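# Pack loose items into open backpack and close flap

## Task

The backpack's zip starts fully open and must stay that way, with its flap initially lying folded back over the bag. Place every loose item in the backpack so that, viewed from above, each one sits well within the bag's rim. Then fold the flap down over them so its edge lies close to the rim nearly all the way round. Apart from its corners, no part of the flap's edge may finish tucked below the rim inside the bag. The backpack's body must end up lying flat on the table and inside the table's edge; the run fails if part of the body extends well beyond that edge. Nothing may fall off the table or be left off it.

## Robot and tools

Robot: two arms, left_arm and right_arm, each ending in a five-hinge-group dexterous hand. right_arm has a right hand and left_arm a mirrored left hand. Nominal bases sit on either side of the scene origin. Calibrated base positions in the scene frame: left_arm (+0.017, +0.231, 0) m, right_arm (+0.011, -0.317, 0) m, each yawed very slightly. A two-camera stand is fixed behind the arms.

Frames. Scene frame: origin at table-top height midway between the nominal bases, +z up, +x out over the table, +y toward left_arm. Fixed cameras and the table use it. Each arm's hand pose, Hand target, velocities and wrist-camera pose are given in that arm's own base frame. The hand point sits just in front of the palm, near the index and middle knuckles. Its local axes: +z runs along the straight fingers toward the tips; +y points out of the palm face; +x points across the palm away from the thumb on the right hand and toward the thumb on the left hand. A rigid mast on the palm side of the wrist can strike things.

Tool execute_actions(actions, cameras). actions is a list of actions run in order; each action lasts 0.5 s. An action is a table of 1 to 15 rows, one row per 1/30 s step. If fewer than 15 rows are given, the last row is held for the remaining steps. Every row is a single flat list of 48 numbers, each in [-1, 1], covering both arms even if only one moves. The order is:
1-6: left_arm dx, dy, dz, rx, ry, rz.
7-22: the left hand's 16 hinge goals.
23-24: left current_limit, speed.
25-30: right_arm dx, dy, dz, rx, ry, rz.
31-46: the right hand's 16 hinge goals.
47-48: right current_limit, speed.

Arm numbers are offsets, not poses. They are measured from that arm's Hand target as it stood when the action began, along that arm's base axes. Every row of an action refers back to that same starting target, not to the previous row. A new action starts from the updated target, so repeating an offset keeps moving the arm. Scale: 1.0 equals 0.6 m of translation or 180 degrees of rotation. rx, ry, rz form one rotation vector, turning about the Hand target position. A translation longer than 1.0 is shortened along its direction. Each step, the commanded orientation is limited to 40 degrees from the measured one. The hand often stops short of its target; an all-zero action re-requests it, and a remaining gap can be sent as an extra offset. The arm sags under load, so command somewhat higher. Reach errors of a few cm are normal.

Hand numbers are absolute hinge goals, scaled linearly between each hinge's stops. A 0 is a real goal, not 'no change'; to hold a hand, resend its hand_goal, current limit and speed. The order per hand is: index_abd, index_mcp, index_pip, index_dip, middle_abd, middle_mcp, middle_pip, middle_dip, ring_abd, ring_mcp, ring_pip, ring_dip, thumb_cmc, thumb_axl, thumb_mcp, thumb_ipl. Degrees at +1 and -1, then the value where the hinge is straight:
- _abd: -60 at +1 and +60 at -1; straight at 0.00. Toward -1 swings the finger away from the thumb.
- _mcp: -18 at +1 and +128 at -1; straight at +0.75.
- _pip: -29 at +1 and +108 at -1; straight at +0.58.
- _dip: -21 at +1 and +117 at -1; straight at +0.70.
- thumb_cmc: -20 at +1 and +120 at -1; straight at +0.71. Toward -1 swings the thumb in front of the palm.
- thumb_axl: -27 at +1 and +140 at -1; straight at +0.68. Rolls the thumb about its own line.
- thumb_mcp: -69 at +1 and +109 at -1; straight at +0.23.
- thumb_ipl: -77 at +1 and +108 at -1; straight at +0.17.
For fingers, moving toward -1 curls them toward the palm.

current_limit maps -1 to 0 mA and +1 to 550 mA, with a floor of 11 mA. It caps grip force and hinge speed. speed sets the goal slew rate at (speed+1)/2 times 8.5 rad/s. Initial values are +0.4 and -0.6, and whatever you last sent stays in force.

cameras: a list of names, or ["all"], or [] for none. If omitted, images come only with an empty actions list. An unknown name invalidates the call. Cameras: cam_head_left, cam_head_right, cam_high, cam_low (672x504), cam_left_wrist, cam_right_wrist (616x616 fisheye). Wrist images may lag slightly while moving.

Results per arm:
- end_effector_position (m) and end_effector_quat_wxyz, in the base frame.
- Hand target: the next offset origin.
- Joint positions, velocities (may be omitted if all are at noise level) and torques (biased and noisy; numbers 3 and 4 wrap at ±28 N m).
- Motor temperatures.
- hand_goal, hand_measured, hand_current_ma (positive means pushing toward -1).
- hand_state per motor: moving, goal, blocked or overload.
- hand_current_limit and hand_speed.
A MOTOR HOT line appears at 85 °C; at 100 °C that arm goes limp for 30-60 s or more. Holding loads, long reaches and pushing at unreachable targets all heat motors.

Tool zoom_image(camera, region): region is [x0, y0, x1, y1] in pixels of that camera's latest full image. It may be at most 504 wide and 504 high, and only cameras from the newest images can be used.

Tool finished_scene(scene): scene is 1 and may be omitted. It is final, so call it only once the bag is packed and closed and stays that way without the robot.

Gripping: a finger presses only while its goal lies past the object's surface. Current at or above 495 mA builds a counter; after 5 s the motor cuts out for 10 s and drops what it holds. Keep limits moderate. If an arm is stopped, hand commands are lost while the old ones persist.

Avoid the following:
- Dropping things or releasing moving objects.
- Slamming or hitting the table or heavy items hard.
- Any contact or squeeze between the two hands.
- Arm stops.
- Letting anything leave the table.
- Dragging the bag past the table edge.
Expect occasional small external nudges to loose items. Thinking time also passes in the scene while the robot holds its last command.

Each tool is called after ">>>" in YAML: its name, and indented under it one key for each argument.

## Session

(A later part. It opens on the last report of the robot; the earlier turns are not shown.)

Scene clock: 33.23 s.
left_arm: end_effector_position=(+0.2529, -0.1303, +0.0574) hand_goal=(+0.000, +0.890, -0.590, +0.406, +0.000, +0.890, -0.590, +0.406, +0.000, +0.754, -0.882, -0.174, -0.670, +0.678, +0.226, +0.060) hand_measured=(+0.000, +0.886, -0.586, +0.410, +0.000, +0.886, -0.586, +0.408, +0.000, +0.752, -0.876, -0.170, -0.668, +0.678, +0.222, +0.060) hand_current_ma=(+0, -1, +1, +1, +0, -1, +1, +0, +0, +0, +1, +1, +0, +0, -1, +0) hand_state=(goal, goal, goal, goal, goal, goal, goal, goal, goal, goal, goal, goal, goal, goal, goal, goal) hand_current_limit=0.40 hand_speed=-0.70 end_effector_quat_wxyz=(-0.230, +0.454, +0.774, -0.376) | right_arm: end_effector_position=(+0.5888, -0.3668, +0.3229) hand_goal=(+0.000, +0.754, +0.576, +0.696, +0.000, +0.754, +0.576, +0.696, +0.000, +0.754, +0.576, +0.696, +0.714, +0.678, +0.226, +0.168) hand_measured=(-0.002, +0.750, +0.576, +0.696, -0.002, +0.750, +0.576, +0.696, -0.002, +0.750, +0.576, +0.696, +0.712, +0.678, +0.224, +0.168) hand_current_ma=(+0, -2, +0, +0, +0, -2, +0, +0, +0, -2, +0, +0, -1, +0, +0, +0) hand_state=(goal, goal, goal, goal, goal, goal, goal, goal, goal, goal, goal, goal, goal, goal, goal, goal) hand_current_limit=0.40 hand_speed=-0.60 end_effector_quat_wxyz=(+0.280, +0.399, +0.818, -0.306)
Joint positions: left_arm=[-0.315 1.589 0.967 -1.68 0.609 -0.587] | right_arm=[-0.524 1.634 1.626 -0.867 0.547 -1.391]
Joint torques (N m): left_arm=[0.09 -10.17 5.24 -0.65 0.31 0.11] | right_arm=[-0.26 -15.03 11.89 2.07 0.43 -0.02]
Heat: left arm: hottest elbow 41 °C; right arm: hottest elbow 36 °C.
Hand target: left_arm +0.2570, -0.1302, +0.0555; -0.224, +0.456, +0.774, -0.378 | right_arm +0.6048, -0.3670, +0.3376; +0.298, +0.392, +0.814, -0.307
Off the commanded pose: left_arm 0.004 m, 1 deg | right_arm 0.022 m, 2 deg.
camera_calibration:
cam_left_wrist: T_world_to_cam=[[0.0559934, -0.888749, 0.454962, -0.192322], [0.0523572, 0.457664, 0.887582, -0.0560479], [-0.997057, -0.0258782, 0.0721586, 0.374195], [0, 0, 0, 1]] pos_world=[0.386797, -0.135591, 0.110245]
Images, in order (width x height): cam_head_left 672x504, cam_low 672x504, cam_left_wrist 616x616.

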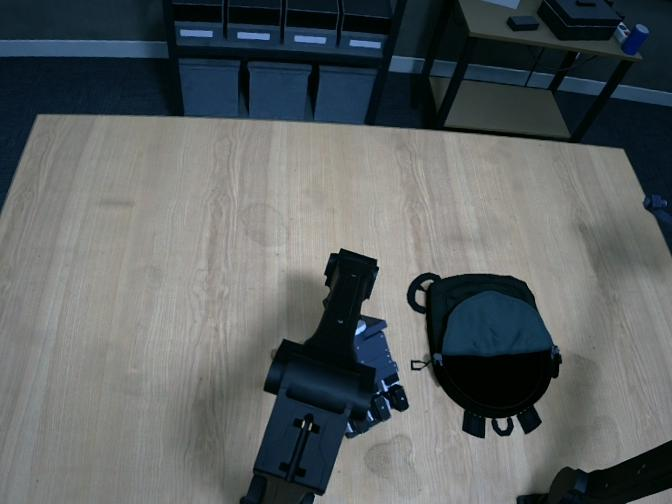

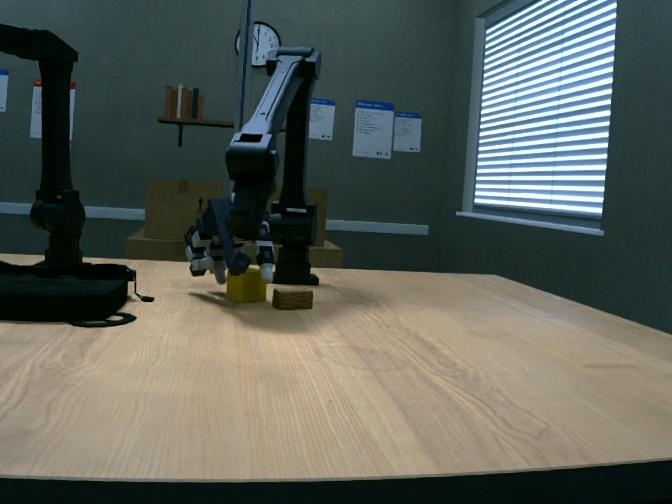

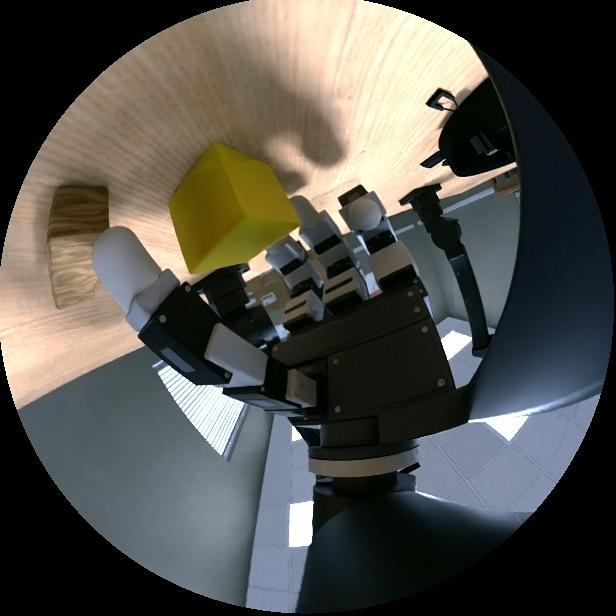

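>>> execute_actions:
  actions:
    - [[0.003,-0.004,0.002,0,0,0,0,0.808,-0.72,0.333,0,0.808,-0.72,0.333,0,0.753,-0.883,-0.174,-0.671,0.678,0.08,0,0.2,-0.8,0,0,0,0,0,0,0,0.754,0.576,0.696,0,0.754,0.576,0.696,0,0.754,0.576,0.696,0.714,0.678,0.226,0.168,0.4,-0.6]]
    - [[0,0,0,0,0,0,0,0.808,-0.796,0.333,0,0.808,-0.796,0.333,0,0.753,-0.883,-0.174,-0.671,0.678,0,-0.049,0.2,-0.8,0,0,0,0,0,0,0,0.754,0.576,0.696,0,0.754,0.576,0.696,0,0.754,0.576,0.696,0.714,0.678,0.226,0.168,0.4,-0.6]]
  cameras: ["cam_left_wrist", "cam_low"]

>>> zoom_image:
  camera: "cam_left_wrist"
  region: [60, 80, 380, 400]

Scene clock: 35.40 s.
left_arm: end_effector_position=(+0.2529, -0.1307, +0.0575) hand_goal=(+0.000, +0.808, -0.796, +0.334, +0.000, +0.808, -0.796, +0.334, +0.000, +0.754, -0.882, -0.174, -0.670, +0.678, +0.000, -0.048) hand_measured=(+0.000, +0.806, -0.782, +0.338, +0.000, +0.804, -0.790, +0.338, +0.000, +0.752, -0.876, -0.170, -0.668, +0.678, +0.006, -0.046) hand_current_ma=(+0, +0, +6, +1, +0, -1, +2, +0, +0, +0, +1, +1, +0, +0, +3, +1) hand_state=(goal, goal, goal, goal, goal, goal, goal, goal, goal, goal, goal, goal, goal, goal, goal, goal) hand_current_limit=0.20 hand_speed=-0.80 end_effector_quat_wxyz=(-0.230, +0.454, +0.774, -0.377) | right_arm: end_effector_position=(+0.5888, -0.3668, +0.3229) hand_goal=(+0.000, +0.754, +0.576, +0.696, +0.000, +0.754, +0.576, +0.696, +0.000, +0.754, +0.576, +0.696, +0.714, +0.678, +0.226, +0.168) hand_measured=(-0.002, +0.750, +0.576, +0.696, -0.002, +0.750, +0.576, +0.696, -0.002, +0.750, +0.576, +0.696, +0.712, +0.678, +0.224, +0.168) hand_current_ma=(+0, -2, +0, +0, +0, -2, +0, +0, +0, -2, +0, +0, -1, +0, +0, +0) hand_state=(goal, goal, goal, goal, goal, goal, goal, goal, goal, goal, goal, goal, goal, goal, goal, goal) hand_current_limit=0.40 hand_speed=-0.60 end_effector_quat_wxyz=(+0.280, +0.399, +0.818, -0.306)
Joint positions: left_arm=[-0.315 1.589 0.967 -1.68 0.61 -0.586] | right_arm=[-0.524 1.634 1.626 -0.867 0.547 -1.391]
Joint torques (N m): left_arm=[-0.32 -9.93 5.83 -0.75 0.34 0.08] | right_arm=[-0.09 -14.97 11.97 2.1 0.42 -0.02]
Heat: left arm: hottest elbow 41 °C; right arm: hottest elbow 36 °C.
Hand target: left_arm +0.2588, -0.1325, +0.0567; -0.224, +0.456, +0.774, -0.378 | right_arm +0.6048, -0.3670, +0.3376; +0.298, +0.392, +0.814, -0.307
Off the commanded pose: left_arm 0.006 m, 1 deg | right_arm 0.022 m, 2 deg.
camera_calibration:
cam_left_wrist: T_world_to_cam=[[0.0568045, -0.887844, 0.456625, -0.192869], [0.0521406, 0.459378, 0.886709, -0.0555443], [-0.997023, -0.0265604, 0.0723874, 0.374059], [0, 0, 0, 1]] pos_world=[0.386797, -0.135787, 0.110243]
Images, in order (width x height): cam_low 672x504, cam_left_wrist 616x616.

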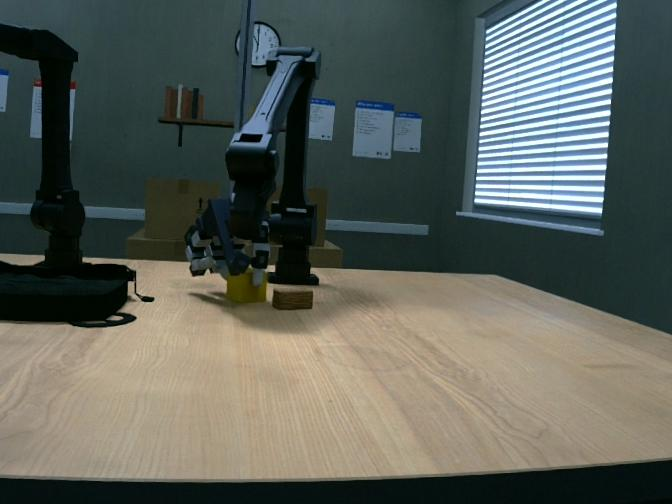

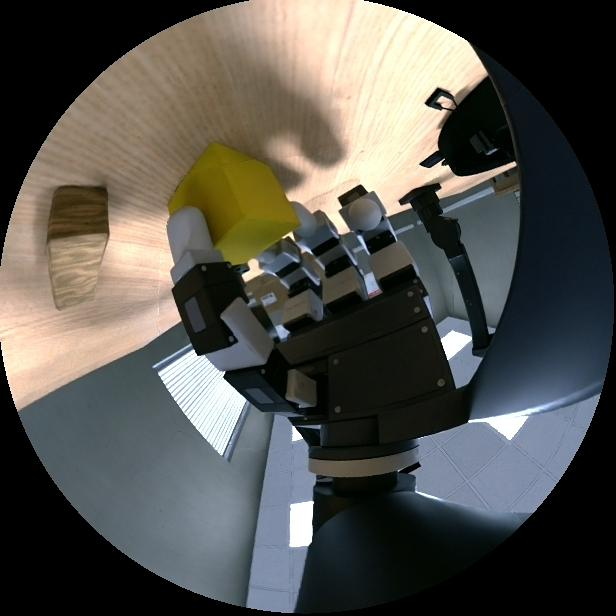

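Scaled by 1.575 from the camera's 616x616 image, which has a finer 880x880 frame.

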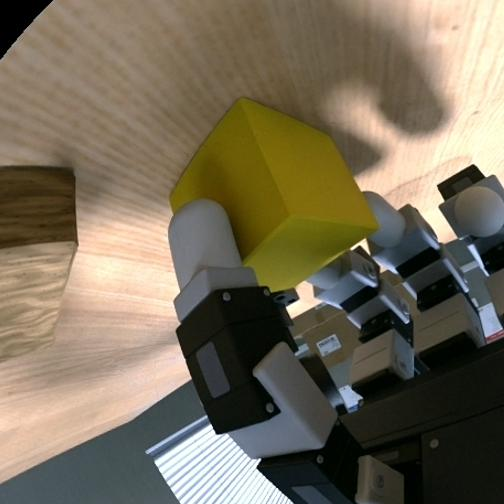

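>>> execute_actions:
  actions:
    - [[0,0,0,0,0,0,0,0.78,-0.88,0.25,0,0.78,-0.88,0.25,0,0.753,-0.883,-0.174,-0.671,0.678,-0.06,-0.12,0.1,-0.8,0,0,0,0,0,0,0,0.754,0.576,0.696,0,0.754,0.576,0.696,0,0.754,0.576,0.696,0.714,0.678,0.226,0.168,0.4,-0.6]]
    - [[0,0,0,0,0,0,0,0.75,-0.93,0.18,0,0.75,-0.93,0.18,0,0.753,-0.883,-0.174,-0.671,0.678,-0.1,-0.17,0.1,-0.8,0,0,0,0,0,0,0,0.754,0.576,0.696,0,0.754,0.576,0.696,0,0.754,0.576,0.696,0.714,0.678,0.226,0.168,0.4,-0.6]]
  cameras: ["cam_left_wrist"]

>>> zoom_image:
  camera: "cam_left_wrist"
  region: [60, 80, 380, 400]

Scene clock: 36.93 s.
left_arm: end_effector_position=(+0.2529, -0.1307, +0.0575) hand_goal=(+0.000, +0.750, -0.930, +0.180, +0.000, +0.750, -0.930, +0.180, +0.000, +0.754, -0.882, -0.174, -0.670, +0.678, -0.100, -0.170) hand_measured=(+0.000, +0.808, -0.830, +0.222, +0.000, +0.806, -0.836, +0.212, +0.000, +0.752, -0.876, -0.170, -0.666, +0.678, +0.028, -0.052) hand_current_ma=(+0, +88, +200, +46, +0, +84, +177, +27, +0, +0, +1, +1, +1, +0, +303, +302) hand_state=(goal, blocked, blocked, blocked, goal, blocked, blocked, blocked, goal, goal, goal, goal, goal, goal, blocked, blocked) hand_current_limit=0.10 hand_speed=-0.80 end_effector_quat_wxyz=(-0.230, +0.454, +0.774, -0.377) | right_arm: end_effector_position=(+0.5888, -0.3668, +0.3229) hand_goal=(+0.000, +0.754, +0.576, +0.696, +0.000, +0.754, +0.576, +0.696, +0.000, +0.754, +0.576, +0.696, +0.714, +0.678, +0.226, +0.168) hand_measured=(-0.002, +0.750, +0.576, +0.696, -0.002, +0.750, +0.576, +0.696, -0.002, +0.750, +0.576, +0.696, +0.712, +0.678, +0.224, +0.168) hand_current_ma=(+0, -2, +0, +0, +0, -2, +0, +0, +0, -2, +0, +0, -1, +0, +0, +0) hand_state=(goal, goal, goal, goal, goal, goal, goal, goal, goal, goal, goal, goal, goal, goal, goal, goal) hand_current_limit=0.40 hand_speed=-0.60 end_effector_quat_wxyz=(+0.280, +0.399, +0.818, -0.306)
Joint positions: left_arm=[-0.315 1.589 0.967 -1.68 0.61 -0.586] | right_arm=[-0.524 1.634 1.626 -0.867 0.547 -1.391]
Joint torques (N m): left_arm=[-0.26 -9.93 5.85 -0.75 0.34 0.08] | right_arm=[-0.32 -15.03 11.92 2.1 0.42 0]
Heat: left arm: hottest elbow 41 °C; right arm: hottest elbow 36 °C.
Hand target: left_arm +0.2588, -0.1325, +0.0567; -0.224, +0.456, +0.774, -0.378 | right_arm +0.6048, -0.3670, +0.3376; +0.298, +0.392, +0.814, -0.307
Off the commanded pose: left_arm 0.006 m, 1 deg | right_arm 0.022 m, 2 deg.
camera_calibration:
cam_left_wrist: T_world_to_cam=[[0.0568045, -0.887844, 0.456625, -0.192869], [0.0521406, 0.459378, 0.886709, -0.0555443], [-0.997023, -0.0265604, 0.0723874, 0.374059], [0, 0, 0, 1]] pos_world=[0.386797, -0.135787, 0.110243]
Images, in order (width x height): cam_left_wrist 616x616.

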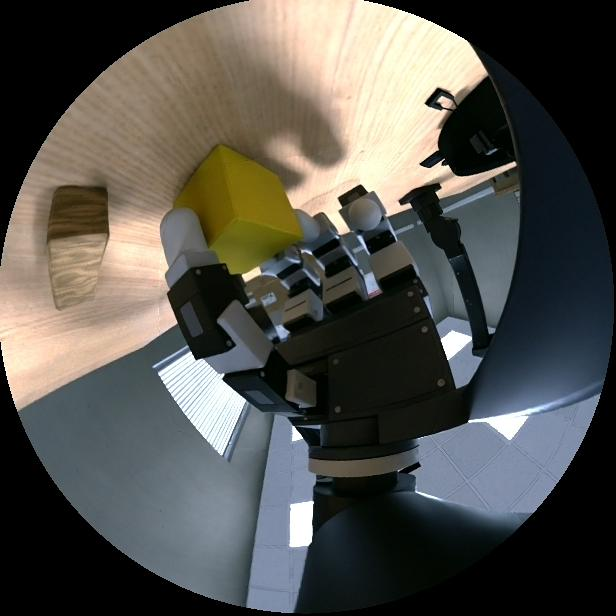

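Scaled by 1.575 from the camera's 616x616 image, which has a finer 880x880 frame.

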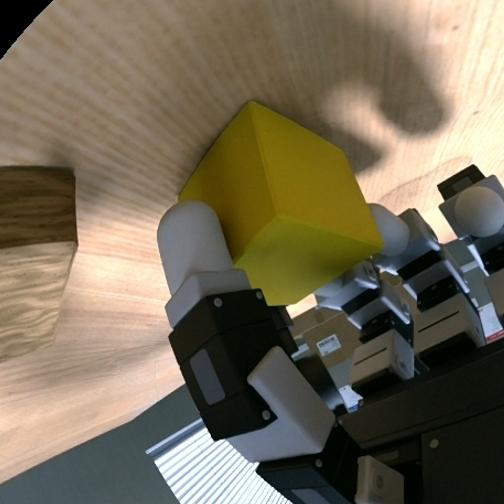

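>>> execute_actions:
  actions:
    - [[0,0,0.03,0,0,0,0,0.75,-0.93,0.18,0,0.75,-0.93,0.18,0,0.753,-0.883,-0.174,-0.671,0.678,-0.1,-0.17,0.1,-0.8,0,0,0,0,0,0,0,0.754,0.576,0.696,0,0.754,0.576,0.696,0,0.754,0.576,0.696,0.714,0.678,0.226,0.168,0.4,-0.6]]
    - [[0,0,0.05,0,0,0,0,0.75,-0.93,0.18,0,0.75,-0.93,0.18,0,0.753,-0.883,-0.174,-0.671,0.678,-0.1,-0.17,0.1,-0.8,0,0,0,0,0,0,0,0.754,0.576,0.696,0,0.754,0.576,0.696,0,0.754,0.576,0.696,0.714,0.678,0.226,0.168,0.4,-0.6]]
  cameras: ["cam_left_wrist", "cam_low"]

Scene clock: 39.23 s.
left_arm: end_effector_position=(+0.2535, -0.1296, +0.0975) hand_goal=(+0.000, +0.750, -0.930, +0.180, +0.000, +0.750, -0.930, +0.180, +0.000, +0.754, -0.882, -0.174, -0.670, +0.678, -0.100, -0.170) hand_measured=(+0.000, +0.808, -0.830, +0.222, +0.000, +0.806, -0.836, +0.212, +0.000, +0.752, -0.876, -0.170, -0.666, +0.678, +0.028, -0.052) hand_current_ma=(+0, +88, +199, +45, +0, +84, +175, +26, +0, +0, +1, +1, +1, +0, +302, +302) hand_state=(goal, blocked, blocked, blocked, goal, blocked, blocked, blocked, goal, goal, goal, goal, goal, goal, blocked, blocked) hand_current_limit=0.10 hand_speed=-0.80 end_effector_quat_wxyz=(-0.183, +0.450, +0.800, -0.353) | right_arm: end_effector_position=(+0.5888, -0.3668, +0.3229) hand_goal=(+0.000, +0.754, +0.576, +0.696, +0.000, +0.754, +0.576, +0.696, +0.000, +0.754, +0.576, +0.696, +0.714, +0.678, +0.226, +0.168) hand_measured=(-0.002, +0.750, +0.576, +0.696, -0.002, +0.750, +0.576, +0.696, -0.002, +0.750, +0.576, +0.696, +0.712, +0.678, +0.224, +0.168) hand_current_ma=(+0, -2, +0, +0, +0, -2, +0, +0, +0, -2, +0, +0, -1, +0, +0, +0) hand_state=(goal, goal, goal, goal, goal, goal, goal, goal, goal, goal, goal, goal, goal, goal, goal, goal) hand_current_limit=0.40 hand_speed=-0.60 end_effector_quat_wxyz=(+0.280, +0.399, +0.818, -0.306)
Joint positions: left_arm=[-0.326 1.441 0.967 -1.68 0.61 -0.682] | right_arm=[-0.524 1.634 1.626 -0.867 0.547 -1.391]
Joint torques (N m): left_arm=[-1.26 -9.52 7.56 -0.94 0.28 -0.08] | right_arm=[-0.26 -15.09 11.95 2.06 0.41 -0.02]
Heat: left arm: hottest elbow 41 °C; right arm: hottest elbow 37 °C.
Hand target: left_arm +0.2588, -0.1325, +0.1046; -0.224, +0.456, +0.774, -0.378 | right_arm +0.6048, -0.3670, +0.3376; +0.298, +0.392, +0.814, -0.307
Off the commanded pose: left_arm 0.009 m, 6 deg | right_arm 0.022 m, 2 deg.
joint sent to its limit (left arm) — joint 4 (wrist pitch), lower limit. The joint targets are off in orientation, not in position.
camera_calibration:
cam_left_wrist: T_world_to_cam=[[0.0562734, -0.892538, 0.447447, -0.209736], [-0.062728, 0.444111, 0.893773, -0.0651401], [-0.996443, -0.0783631, -0.0309955, 0.374993], [0, 0, 0, 1]] pos_world=[0.381376, -0.128882, 0.163689]
Images, in order (width x height): cam_low 672x504, cam_left_wrist 616x616.

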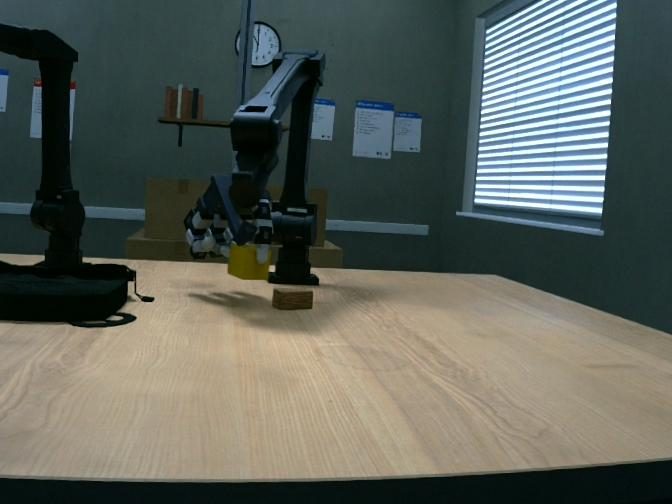

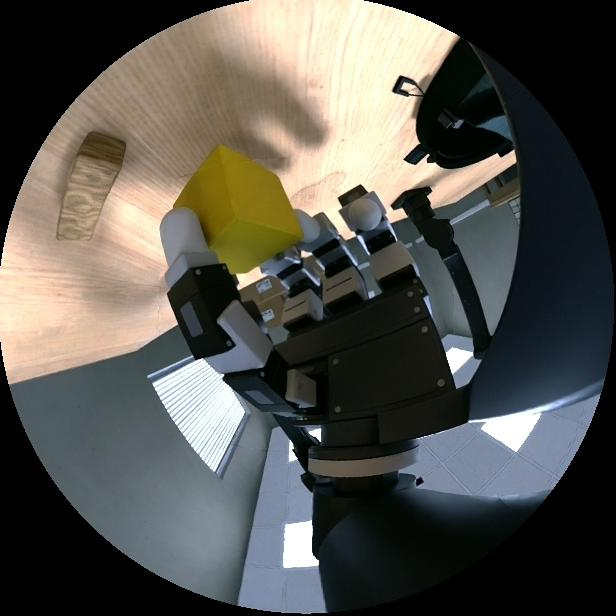

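>>> execute_actions:
  actions:
    - [[0,-0.03,0.07,0,0,0,0,0.75,-0.93,0.18,0,0.75,-0.93,0.18,0,0.753,-0.883,-0.174,-0.671,0.678,-0.1,-0.17,0.1,-0.8,0,0,0,0,0,0,0,0.754,0.576,0.696,0,0.754,0.576,0.696,0,0.754,0.576,0.696,0.714,0.678,0.226,0.168,0.4,-0.6]]
    - [[0,-0.08,0.06,0,0,0,0,0.75,-0.93,0.18,0,0.75,-0.93,0.18,0,0.753,-0.883,-0.174,-0.671,0.678,-0.1,-0.17,0.1,-0.8,0,0,0,0,0,0,0,0.754,0.576,0.696,0,0.754,0.576,0.696,0,0.754,0.576,0.696,0.714,0.678,0.226,0.168,0.4,-0.6]]
    - [[0,-0.1,0,0,0,0,0,0.75,-0.93,0.18,0,0.75,-0.93,0.18,0,0.753,-0.883,-0.174,-0.671,0.678,-0.1,-0.17,0.1,-0.8,0,0,0,0,0,0,0,0.754,0.576,0.696,0,0.754,0.576,0.696,0,0.754,0.576,0.696,0.714,0.678,0.226,0.168,0.4,-0.6]]
    - [[0.01,-0.1,0,0,0,0,0,0.75,-0.93,0.18,0,0.75,-0.93,0.18,0,0.753,-0.883,-0.174,-0.671,0.678,-0.1,-0.17,0.1,-0.8,0,0,0,0,0,0,0,0.754,0.576,0.696,0,0.754,0.576,0.696,0,0.754,0.576,0.696,0.714,0.678,0.226,0.168,0.4,-0.6]]
    - [[0.01,-0.1,0,0,0,0,0,0.75,-0.93,0.18,0,0.75,-0.93,0.18,0,0.753,-0.883,-0.174,-0.671,0.678,-0.1,-0.17,0.1,-0.8,0,0,0,0,0,0,0,0.754,0.576,0.696,0,0.754,0.576,0.696,0,0.754,0.576,0.696,0.714,0.678,0.226,0.168,0.4,-0.6]]
  cameras: ["all"]

Scene clock: 42.93 s.
left_arm: end_effector_position=(+0.2565, -0.3673, +0.1675) hand_goal=(+0.000, +0.750, -0.930, +0.180, +0.000, +0.750, -0.930, +0.180, +0.000, +0.754, -0.882, -0.174, -0.670, +0.678, -0.100, -0.170) hand_measured=(+0.000, +0.808, -0.830, +0.220, +0.000, +0.806, -0.842, +0.210, +0.000, +0.750, -0.876, -0.170, -0.664, +0.678, +0.028, -0.052) hand_current_ma=(+0, +88, +199, +43, +0, +84, +162, +24, +0, -1, +1, +1, +2, +0, +302, +303) hand_state=(goal, blocked, blocked, blocked, goal, blocked, blocked, blocked, goal, goal, goal, goal, goal, goal, blocked, blocked) hand_current_limit=0.10 hand_speed=-0.80 end_effector_quat_wxyz=(-0.229, +0.449, +0.779, -0.374) | right_arm: end_effector_position=(+0.5888, -0.3668, +0.3229) hand_goal=(+0.000, +0.754, +0.576, +0.696, +0.000, +0.754, +0.576, +0.696, +0.000, +0.754, +0.576, +0.696, +0.714, +0.678, +0.226, +0.168) hand_measured=(-0.002, +0.750, +0.576, +0.696, -0.002, +0.750, +0.576, +0.696, -0.002, +0.750, +0.576, +0.696, +0.712, +0.678, +0.224, +0.168) hand_current_ma=(+0, -2, +0, +0, +0, -2, +0, +0, +0, -2, +0, +0, -1, +0, +0, +0) hand_state=(goal, goal, goal, goal, goal, goal, goal, goal, goal, goal, goal, goal, goal, goal, goal, goal) hand_current_limit=0.40 hand_speed=-0.60 end_effector_quat_wxyz=(+0.280, +0.399, +0.818, -0.306)
Joint positions: left_arm=[-0.793 1.709 1.483 -1.684 0.858 -1.161] | right_arm=[-0.524 1.634 1.626 -0.867 0.547 -1.391]
Joint torques (N m): left_arm=[-0.15 -15.03 11.51 -0.27 0.54 -0.02] | right_arm=[-0.26 -14.92 11.93 2.09 0.42 -0.02]
Heat: left arm: hottest elbow 42 °C; right arm: hottest elbow 37 °C.
Hand target: left_arm +0.2708, -0.3785, +0.1827; -0.224, +0.456, +0.774, -0.378 | right_arm +0.6048, -0.3670, +0.3376; +0.298, +0.392, +0.814, -0.307
Off the commanded pose: left_arm 0.024 m, 1 deg | right_arm 0.022 m, 2 deg.
joint sent to its limit (left arm) — joint 4 (wrist pitch), lower limit. The joint targets still meet the commanded pose.
camera_calibration:
cam_left_wrist: T_world_to_cam=[[0.0635607, -0.891839, 0.447865, -0.455083], [0.0447047, 0.450866, 0.891471, -0.0465931], [-0.996976, -0.0366408, 0.0685268, 0.360271], [0, 0, 0, 1]] pos_world=[0.39019, -0.371653, 0.220664]
cam_right_wrist: T_world_to_cam=[[0.914947, -0.0262544, 0.40272, -0.651272], [-0.398894, 0.0927063, 0.912299, -0.0754374], [-0.0612865, -0.995347, 0.0743486, -0.231177], [0, 0, 0, 1]] pos_world=[0.551619, -0.240206, 0.348289]

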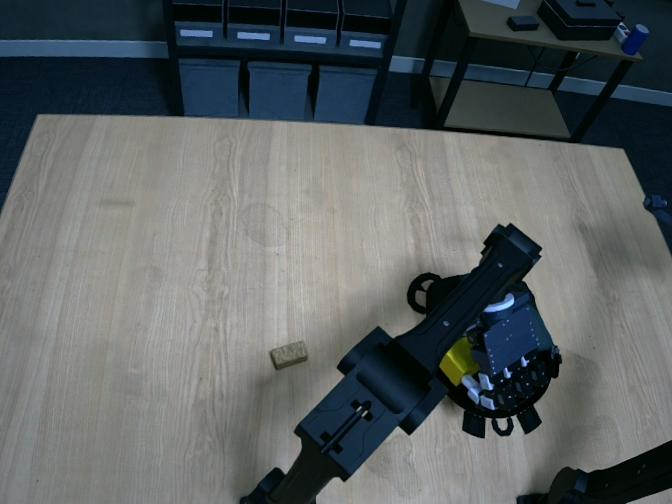

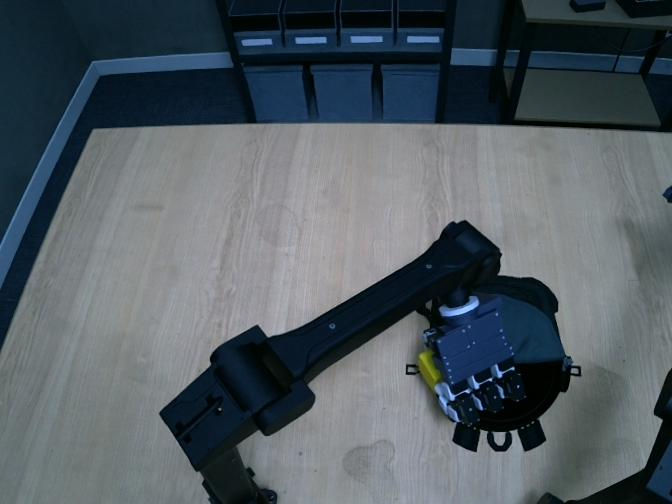

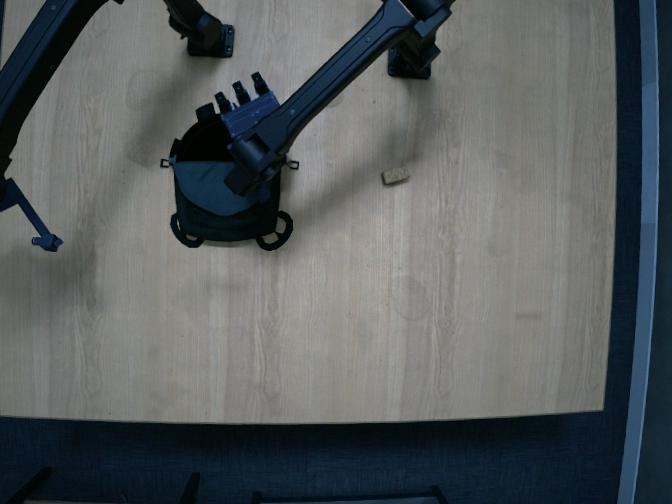

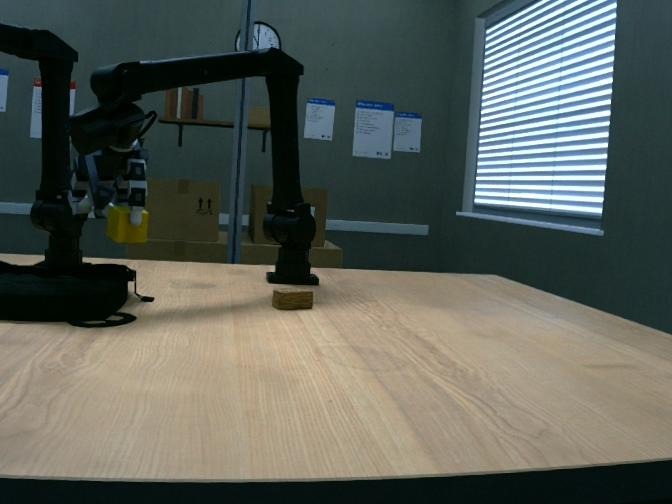

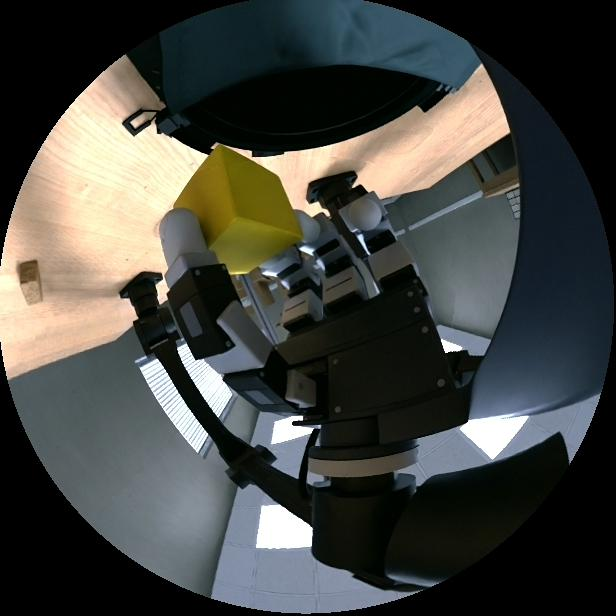

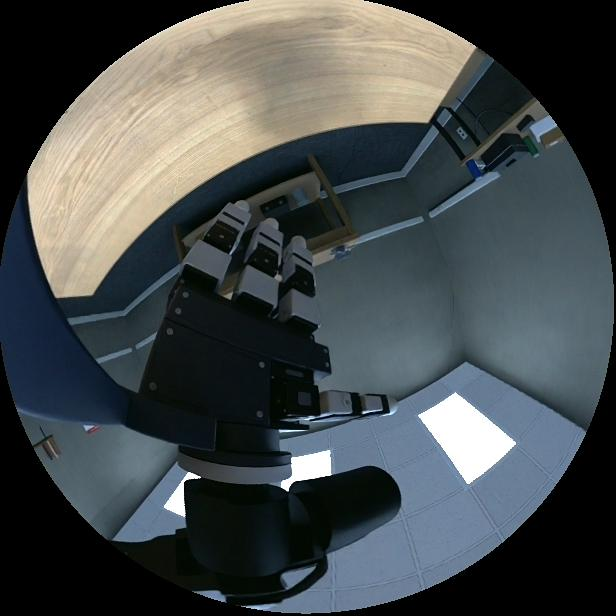

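>>> execute_actions:
  actions:
    - [[0.0035,-0.09,0,0,0,0,0,0.75,-0.93,0.18,0,0.75,-0.93,0.18,0,0.753,-0.883,-0.174,-0.671,0.678,-0.1,-0.17,0.1,-0.8,0,0,0,0,0,0,0,0.754,0.576,0.696,0,0.754,0.576,0.696,0,0.754,0.576,0.696,0.714,0.678,0.226,0.168,0.4,-0.6]]
    - [[0.0035,-0.09,0,0,0,0,0,0.75,-0.93,0.18,0,0.75,-0.93,0.18,0,0.753,-0.883,-0.174,-0.671,0.678,-0.1,-0.17,0.1,-0.8,0,0,0,0,0,0,0,0.754,0.576,0.696,0,0.754,0.576,0.696,0,0.754,0.576,0.696,0.714,0.678,0.226,0.168,0.4,-0.6]]
    - [[0.0035,-0.087,0,0,0,0,0,0.75,-0.93,0.18,0,0.75,-0.93,0.18,0,0.753,-0.883,-0.174,-0.671,0.678,-0.1,-0.17,0.1,-0.8,0,0,0,0,0,0,0,0.754,0.576,0.696,0,0.754,0.576,0.696,0,0.754,0.576,0.696,0.714,0.678,0.226,0.168,0.4,-0.6]]
    - [[0,0,-0.06,0,0,0,0,0.75,-0.93,0.18,0,0.75,-0.93,0.18,0,0.753,-0.883,-0.174,-0.671,0.678,-0.1,-0.17,0.1,-0.8,0,0,0,0,0,0,0,0.754,0.576,0.696,0,0.754,0.576,0.696,0,0.754,0.576,0.696,0.714,0.678,0.226,0.168,0.4,-0.6]]
  cameras: ["cam_left_wrist", "cam_high", "cam_head_left", "cam_head_right"]

>>> zoom_image:
  camera: "cam_head_left"
  region: [390, 250, 590, 450]

>>> zoom_image:
  camera: "cam_left_wrist"
  region: [80, 60, 460, 340]

Scene clock: 46.37 s.
left_arm: end_effector_position=(+0.2759, -0.5388, +0.1541) hand_goal=(+0.000, +0.750, -0.930, +0.180, +0.000, +0.750, -0.930, +0.180, +0.000, +0.754, -0.882, -0.174, -0.670, +0.678, -0.100, -0.170) hand_measured=(+0.000, +0.808, -0.832, +0.220, +0.000, +0.806, -0.842, +0.208, +0.000, +0.750, -0.876, -0.170, -0.662, +0.678, +0.030, -0.052) hand_current_ma=(+0, +88, +195, +41, +0, +84, +157, +23, +0, -1, +1, +1, +2, +0, +303, +303) hand_state=(goal, blocked, blocked, blocked, goal, blocked, blocked, blocked, goal, goal, goal, goal, goal, goal, blocked, blocked) hand_current_limit=0.10 hand_speed=-0.80 end_effector_quat_wxyz=(-0.220, +0.462, +0.770, -0.380) | right_arm: end_effector_position=(+0.5888, -0.3668, +0.3229) hand_goal=(+0.000, +0.754, +0.576, +0.696, +0.000, +0.754, +0.576, +0.696, +0.000, +0.754, +0.576, +0.696, +0.714, +0.678, +0.226, +0.168) hand_measured=(-0.002, +0.750, +0.576, +0.696, -0.002, +0.750, +0.576, +0.696, -0.002, +0.750, +0.576, +0.696, +0.712, +0.678, +0.224, +0.168) hand_current_ma=(+0, -2, +0, +0, +0, -2, +0, +0, +0, -2, +0, +0, -1, +0, +0, +0) hand_state=(goal, goal, goal, goal, goal, goal, goal, goal, goal, goal, goal, goal, goal, goal, goal, goal) hand_current_limit=0.40 hand_speed=-0.60 end_effector_quat_wxyz=(+0.280, +0.399, +0.818, -0.306)
Joint positions: left_arm=[-0.961 2.057 1.972 -1.618 0.903 -1.388] | right_arm=[-0.524 1.634 1.626 -0.867 0.547 -1.391]
Joint torques (N m): left_arm=[-0.44 -20.6 7.39 0.42 0.6 -0.07] | right_arm=[-0.26 -15.03 11.95 2.04 0.42 -0.01]
Heat: left arm: hottest elbow 42 °C; right arm: hottest elbow 37 °C.
Hand target: left_arm +0.2771, -0.5387, +0.1467; -0.224, +0.456, +0.774, -0.378 | right_arm +0.6048, -0.3670, +0.3376; +0.298, +0.392, +0.814, -0.307
Off the commanded pose: left_arm 0.008 m, 1 deg | right_arm 0.022 m, 2 deg.
camera_calibration:
cam_left_wrist: T_world_to_cam=[[0.0423523, -0.878582, 0.47571, -0.594659], [0.0409922, 0.477265, 0.877803, 0.0590539], [-0.998261, -0.0176766, 0.0562283, 0.386697], [0, 0, 0, 1]] pos_world=[0.408789, -0.543805, 0.209304]
Images, in order (width x height): cam_head_left 672x504, cam_head_right 672x504, cam_high 672x504, cam_left_wrist 616x616.

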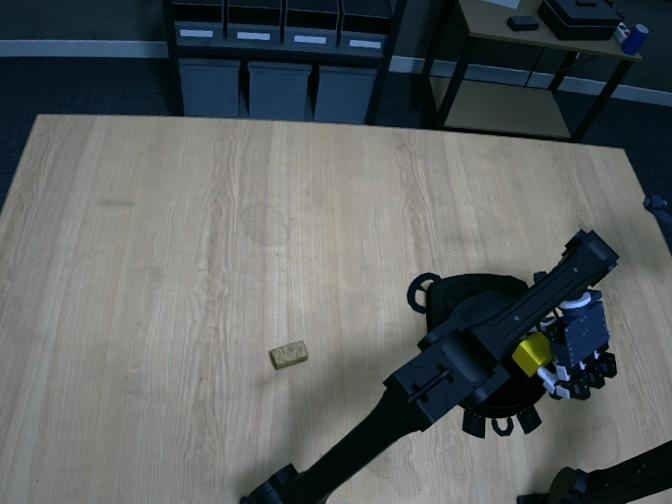

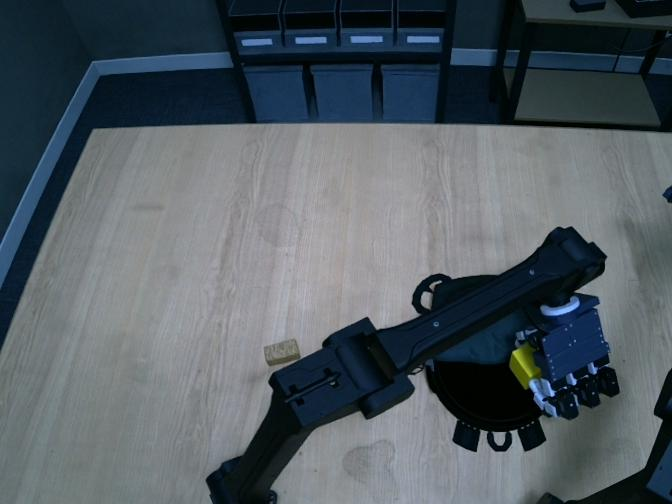

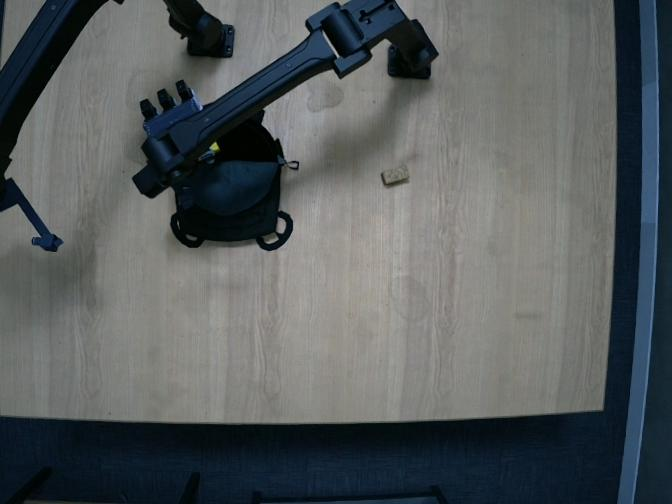

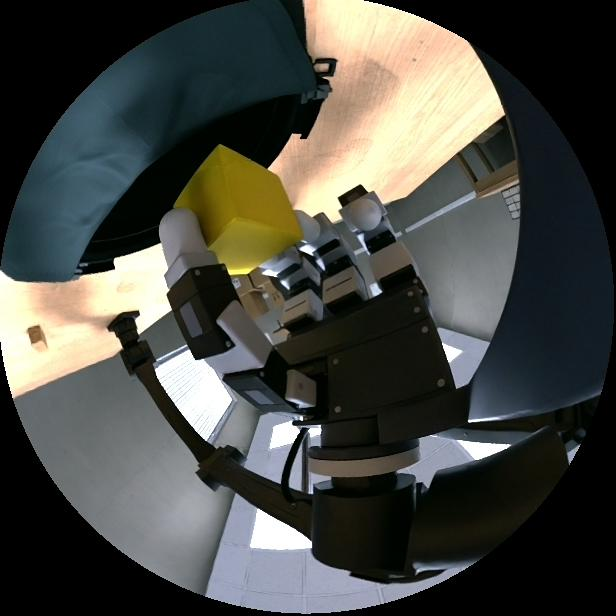

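Scaled by 2.520 from the camera's 672x504 image, which has a finer 960x720 frame.

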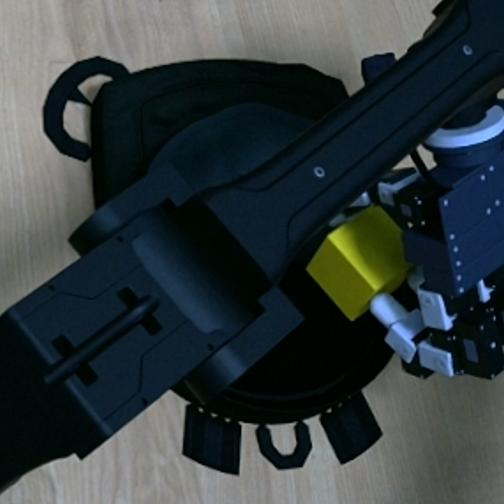

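Scaled by 1.326 from the camera's 616x616 image, which has a finer 880x880 frame.

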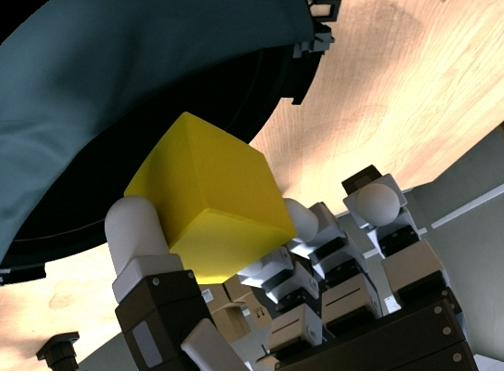

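>>> execute_actions:
  actions:
    - [[-0.025,0.032,-0.02,0,0,0,0,0.75,-0.93,0.18,0,0.75,-0.93,0.18,0,0.753,-0.883,-0.174,-0.671,0.678,-0.1,-0.17,0.1,-0.8,0,0,0,0,0,0,0,0.754,0.576,0.696,0,0.754,0.576,0.696,0,0.754,0.576,0.696,0.714,0.678,0.226,0.168,0.4,-0.6]]
    - [[0,0,-0.04,0,0,0,0,0.75,-0.93,0.18,0,0.75,-0.93,0.18,0,0.753,-0.883,-0.174,-0.671,0.678,-0.1,-0.17,0.1,-0.8,0,0,0,0,0,0,0,0.754,0.576,0.696,0,0.754,0.576,0.696,0,0.754,0.576,0.696,0.714,0.678,0.226,0.168,0.4,-0.6]]
    - [[0,0,-0.04,0,0,0,0,0.75,-0.93,0.18,0,0.75,-0.93,0.18,0,0.753,-0.883,-0.174,-0.671,0.678,-0.1,-0.17,0.1,-0.8,0,0,0,0,0,0,0,0.754,0.576,0.696,0,0.754,0.576,0.696,0,0.754,0.576,0.696,0.714,0.678,0.226,0.168,0.4,-0.6]]
  cameras: ["cam_left_wrist", "cam_low", "cam_head_left", "cam_head_right"]

>>> zoom_image:
  camera: "cam_head_left"
  region: [390, 250, 590, 450]

>>> zoom_image:
  camera: "cam_left_wrist"
  region: [80, 60, 460, 340]

Scene clock: 49.13 s.
left_arm: end_effector_position=(+0.2634, -0.5209, +0.0942) hand_goal=(+0.000, +0.750, -0.930, +0.180, +0.000, +0.750, -0.930, +0.180, +0.000, +0.754, -0.882, -0.174, -0.670, +0.678, -0.100, -0.170) hand_measured=(+0.000, +0.808, -0.832, +0.220, +0.000, +0.806, -0.842, +0.208, +0.000, +0.750, -0.876, -0.170, -0.662, +0.678, +0.030, -0.052) hand_current_ma=(+0, +88, +194, +41, +0, +84, +156, +23, +0, -1, +1, +1, +2, +0, +303, +303) hand_state=(goal, blocked, blocked, blocked, goal, blocked, blocked, blocked, goal, goal, goal, goal, goal, goal, blocked, blocked) hand_current_limit=0.10 hand_speed=-0.80 end_effector_quat_wxyz=(-0.218, +0.462, +0.771, -0.381) | right_arm: end_effector_position=(+0.5888, -0.3668, +0.3229) hand_goal=(+0.000, +0.754, +0.576, +0.696, +0.000, +0.754, +0.576, +0.696, +0.000, +0.754, +0.576, +0.696, +0.714, +0.678, +0.226, +0.168) hand_measured=(-0.002, +0.750, +0.576, +0.696, -0.002, +0.750, +0.576, +0.696, -0.002, +0.750, +0.576, +0.696, +0.712, +0.678, +0.224, +0.168) hand_current_ma=(+0, -2, +0, +0, +0, -2, +0, +0, +0, -2, +0, +0, -1, +0, +0, +0) hand_state=(goal, goal, goal, goal, goal, goal, goal, goal, goal, goal, goal, goal, goal, goal, goal, goal) hand_current_limit=0.40 hand_speed=-0.60 end_effector_quat_wxyz=(+0.280, +0.399, +0.818, -0.306)
Joint positions: left_arm=[-0.961 2.022 1.756 -1.432 0.903 -1.391] | right_arm=[-0.524 1.634 1.626 -0.867 0.547 -1.391]
Joint torques (N m): left_arm=[-0.56 -19.84 6.72 0.59 0.61 -0.09] | right_arm=[-0.26 -15.03 11.93 2.09 0.42 -0.02]
Heat: left arm: hottest elbow 42 °C; right arm: hottest elbow 38 °C.
Hand target: left_arm +0.2621, -0.5195, +0.0865; -0.224, +0.456, +0.774, -0.378 | right_arm +0.6048, -0.3670, +0.3376; +0.298, +0.392, +0.814, -0.307
Off the commanded pose: left_arm 0.008 m, 1 deg | right_arm 0.022 m, 2 deg.
camera_calibration:
cam_left_wrist: T_world_to_cam=[[0.0432002, -0.877558, 0.47752, -0.549751], [0.0385882, 0.479075, 0.876926, 0.105402], [-0.998321, -0.0194568, 0.0545595, 0.377138], [0, 0, 0, 1]] pos_world=[0.396187, -0.525596, 0.149511]
Images, in order (width x height): cam_head_left 672x504, cam_head_right 672x504, cam_low 672x504, cam_left_wrist 616x616.

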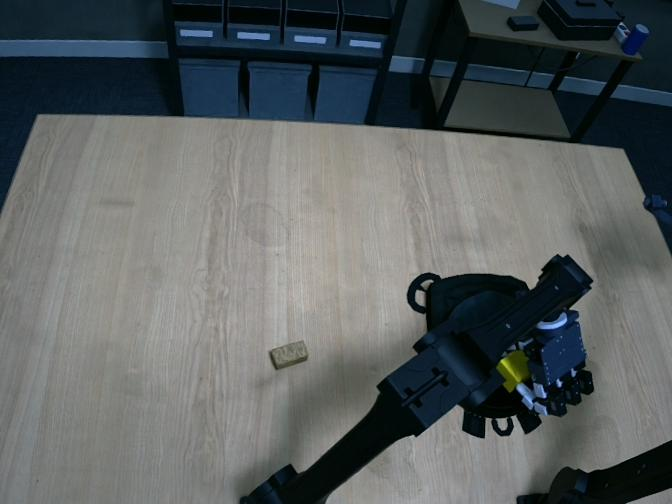

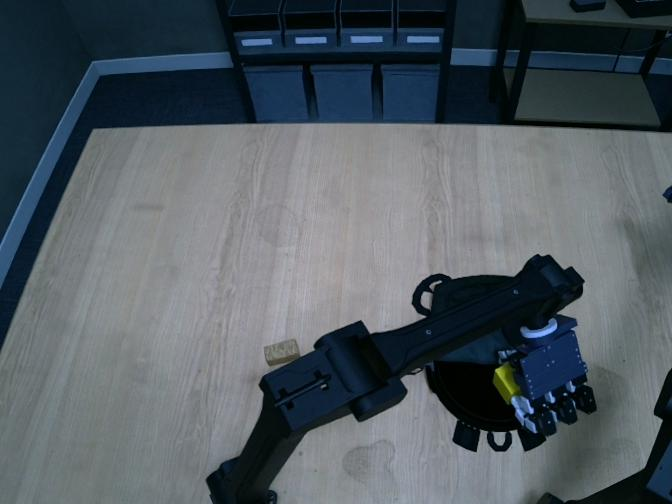

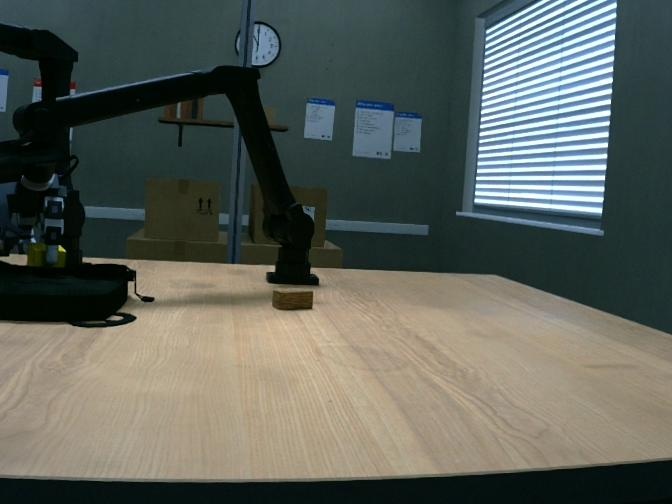

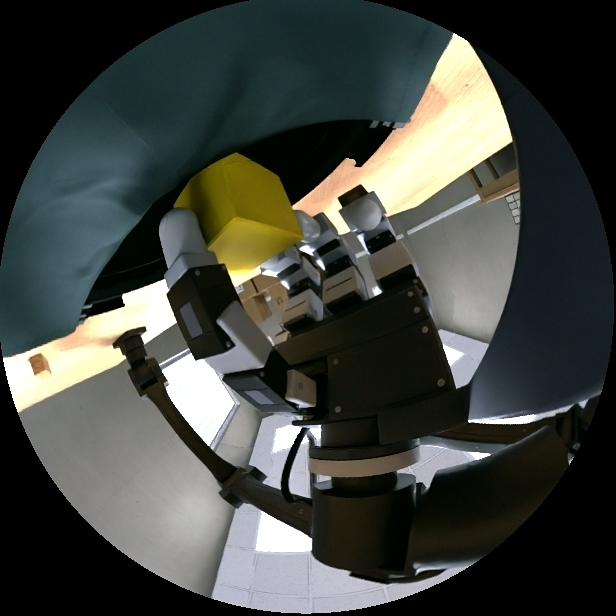

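Scaled by 2.520 from the camera's 672x504 image, which has a finer 960x720 frame.

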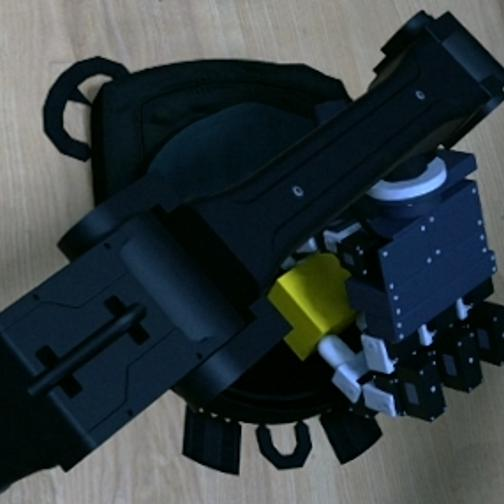

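Scaled by 1.326 from the camera's 616x616 image, which has a finer 880x880 frame.

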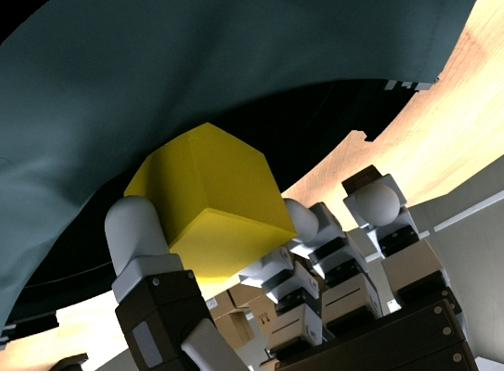

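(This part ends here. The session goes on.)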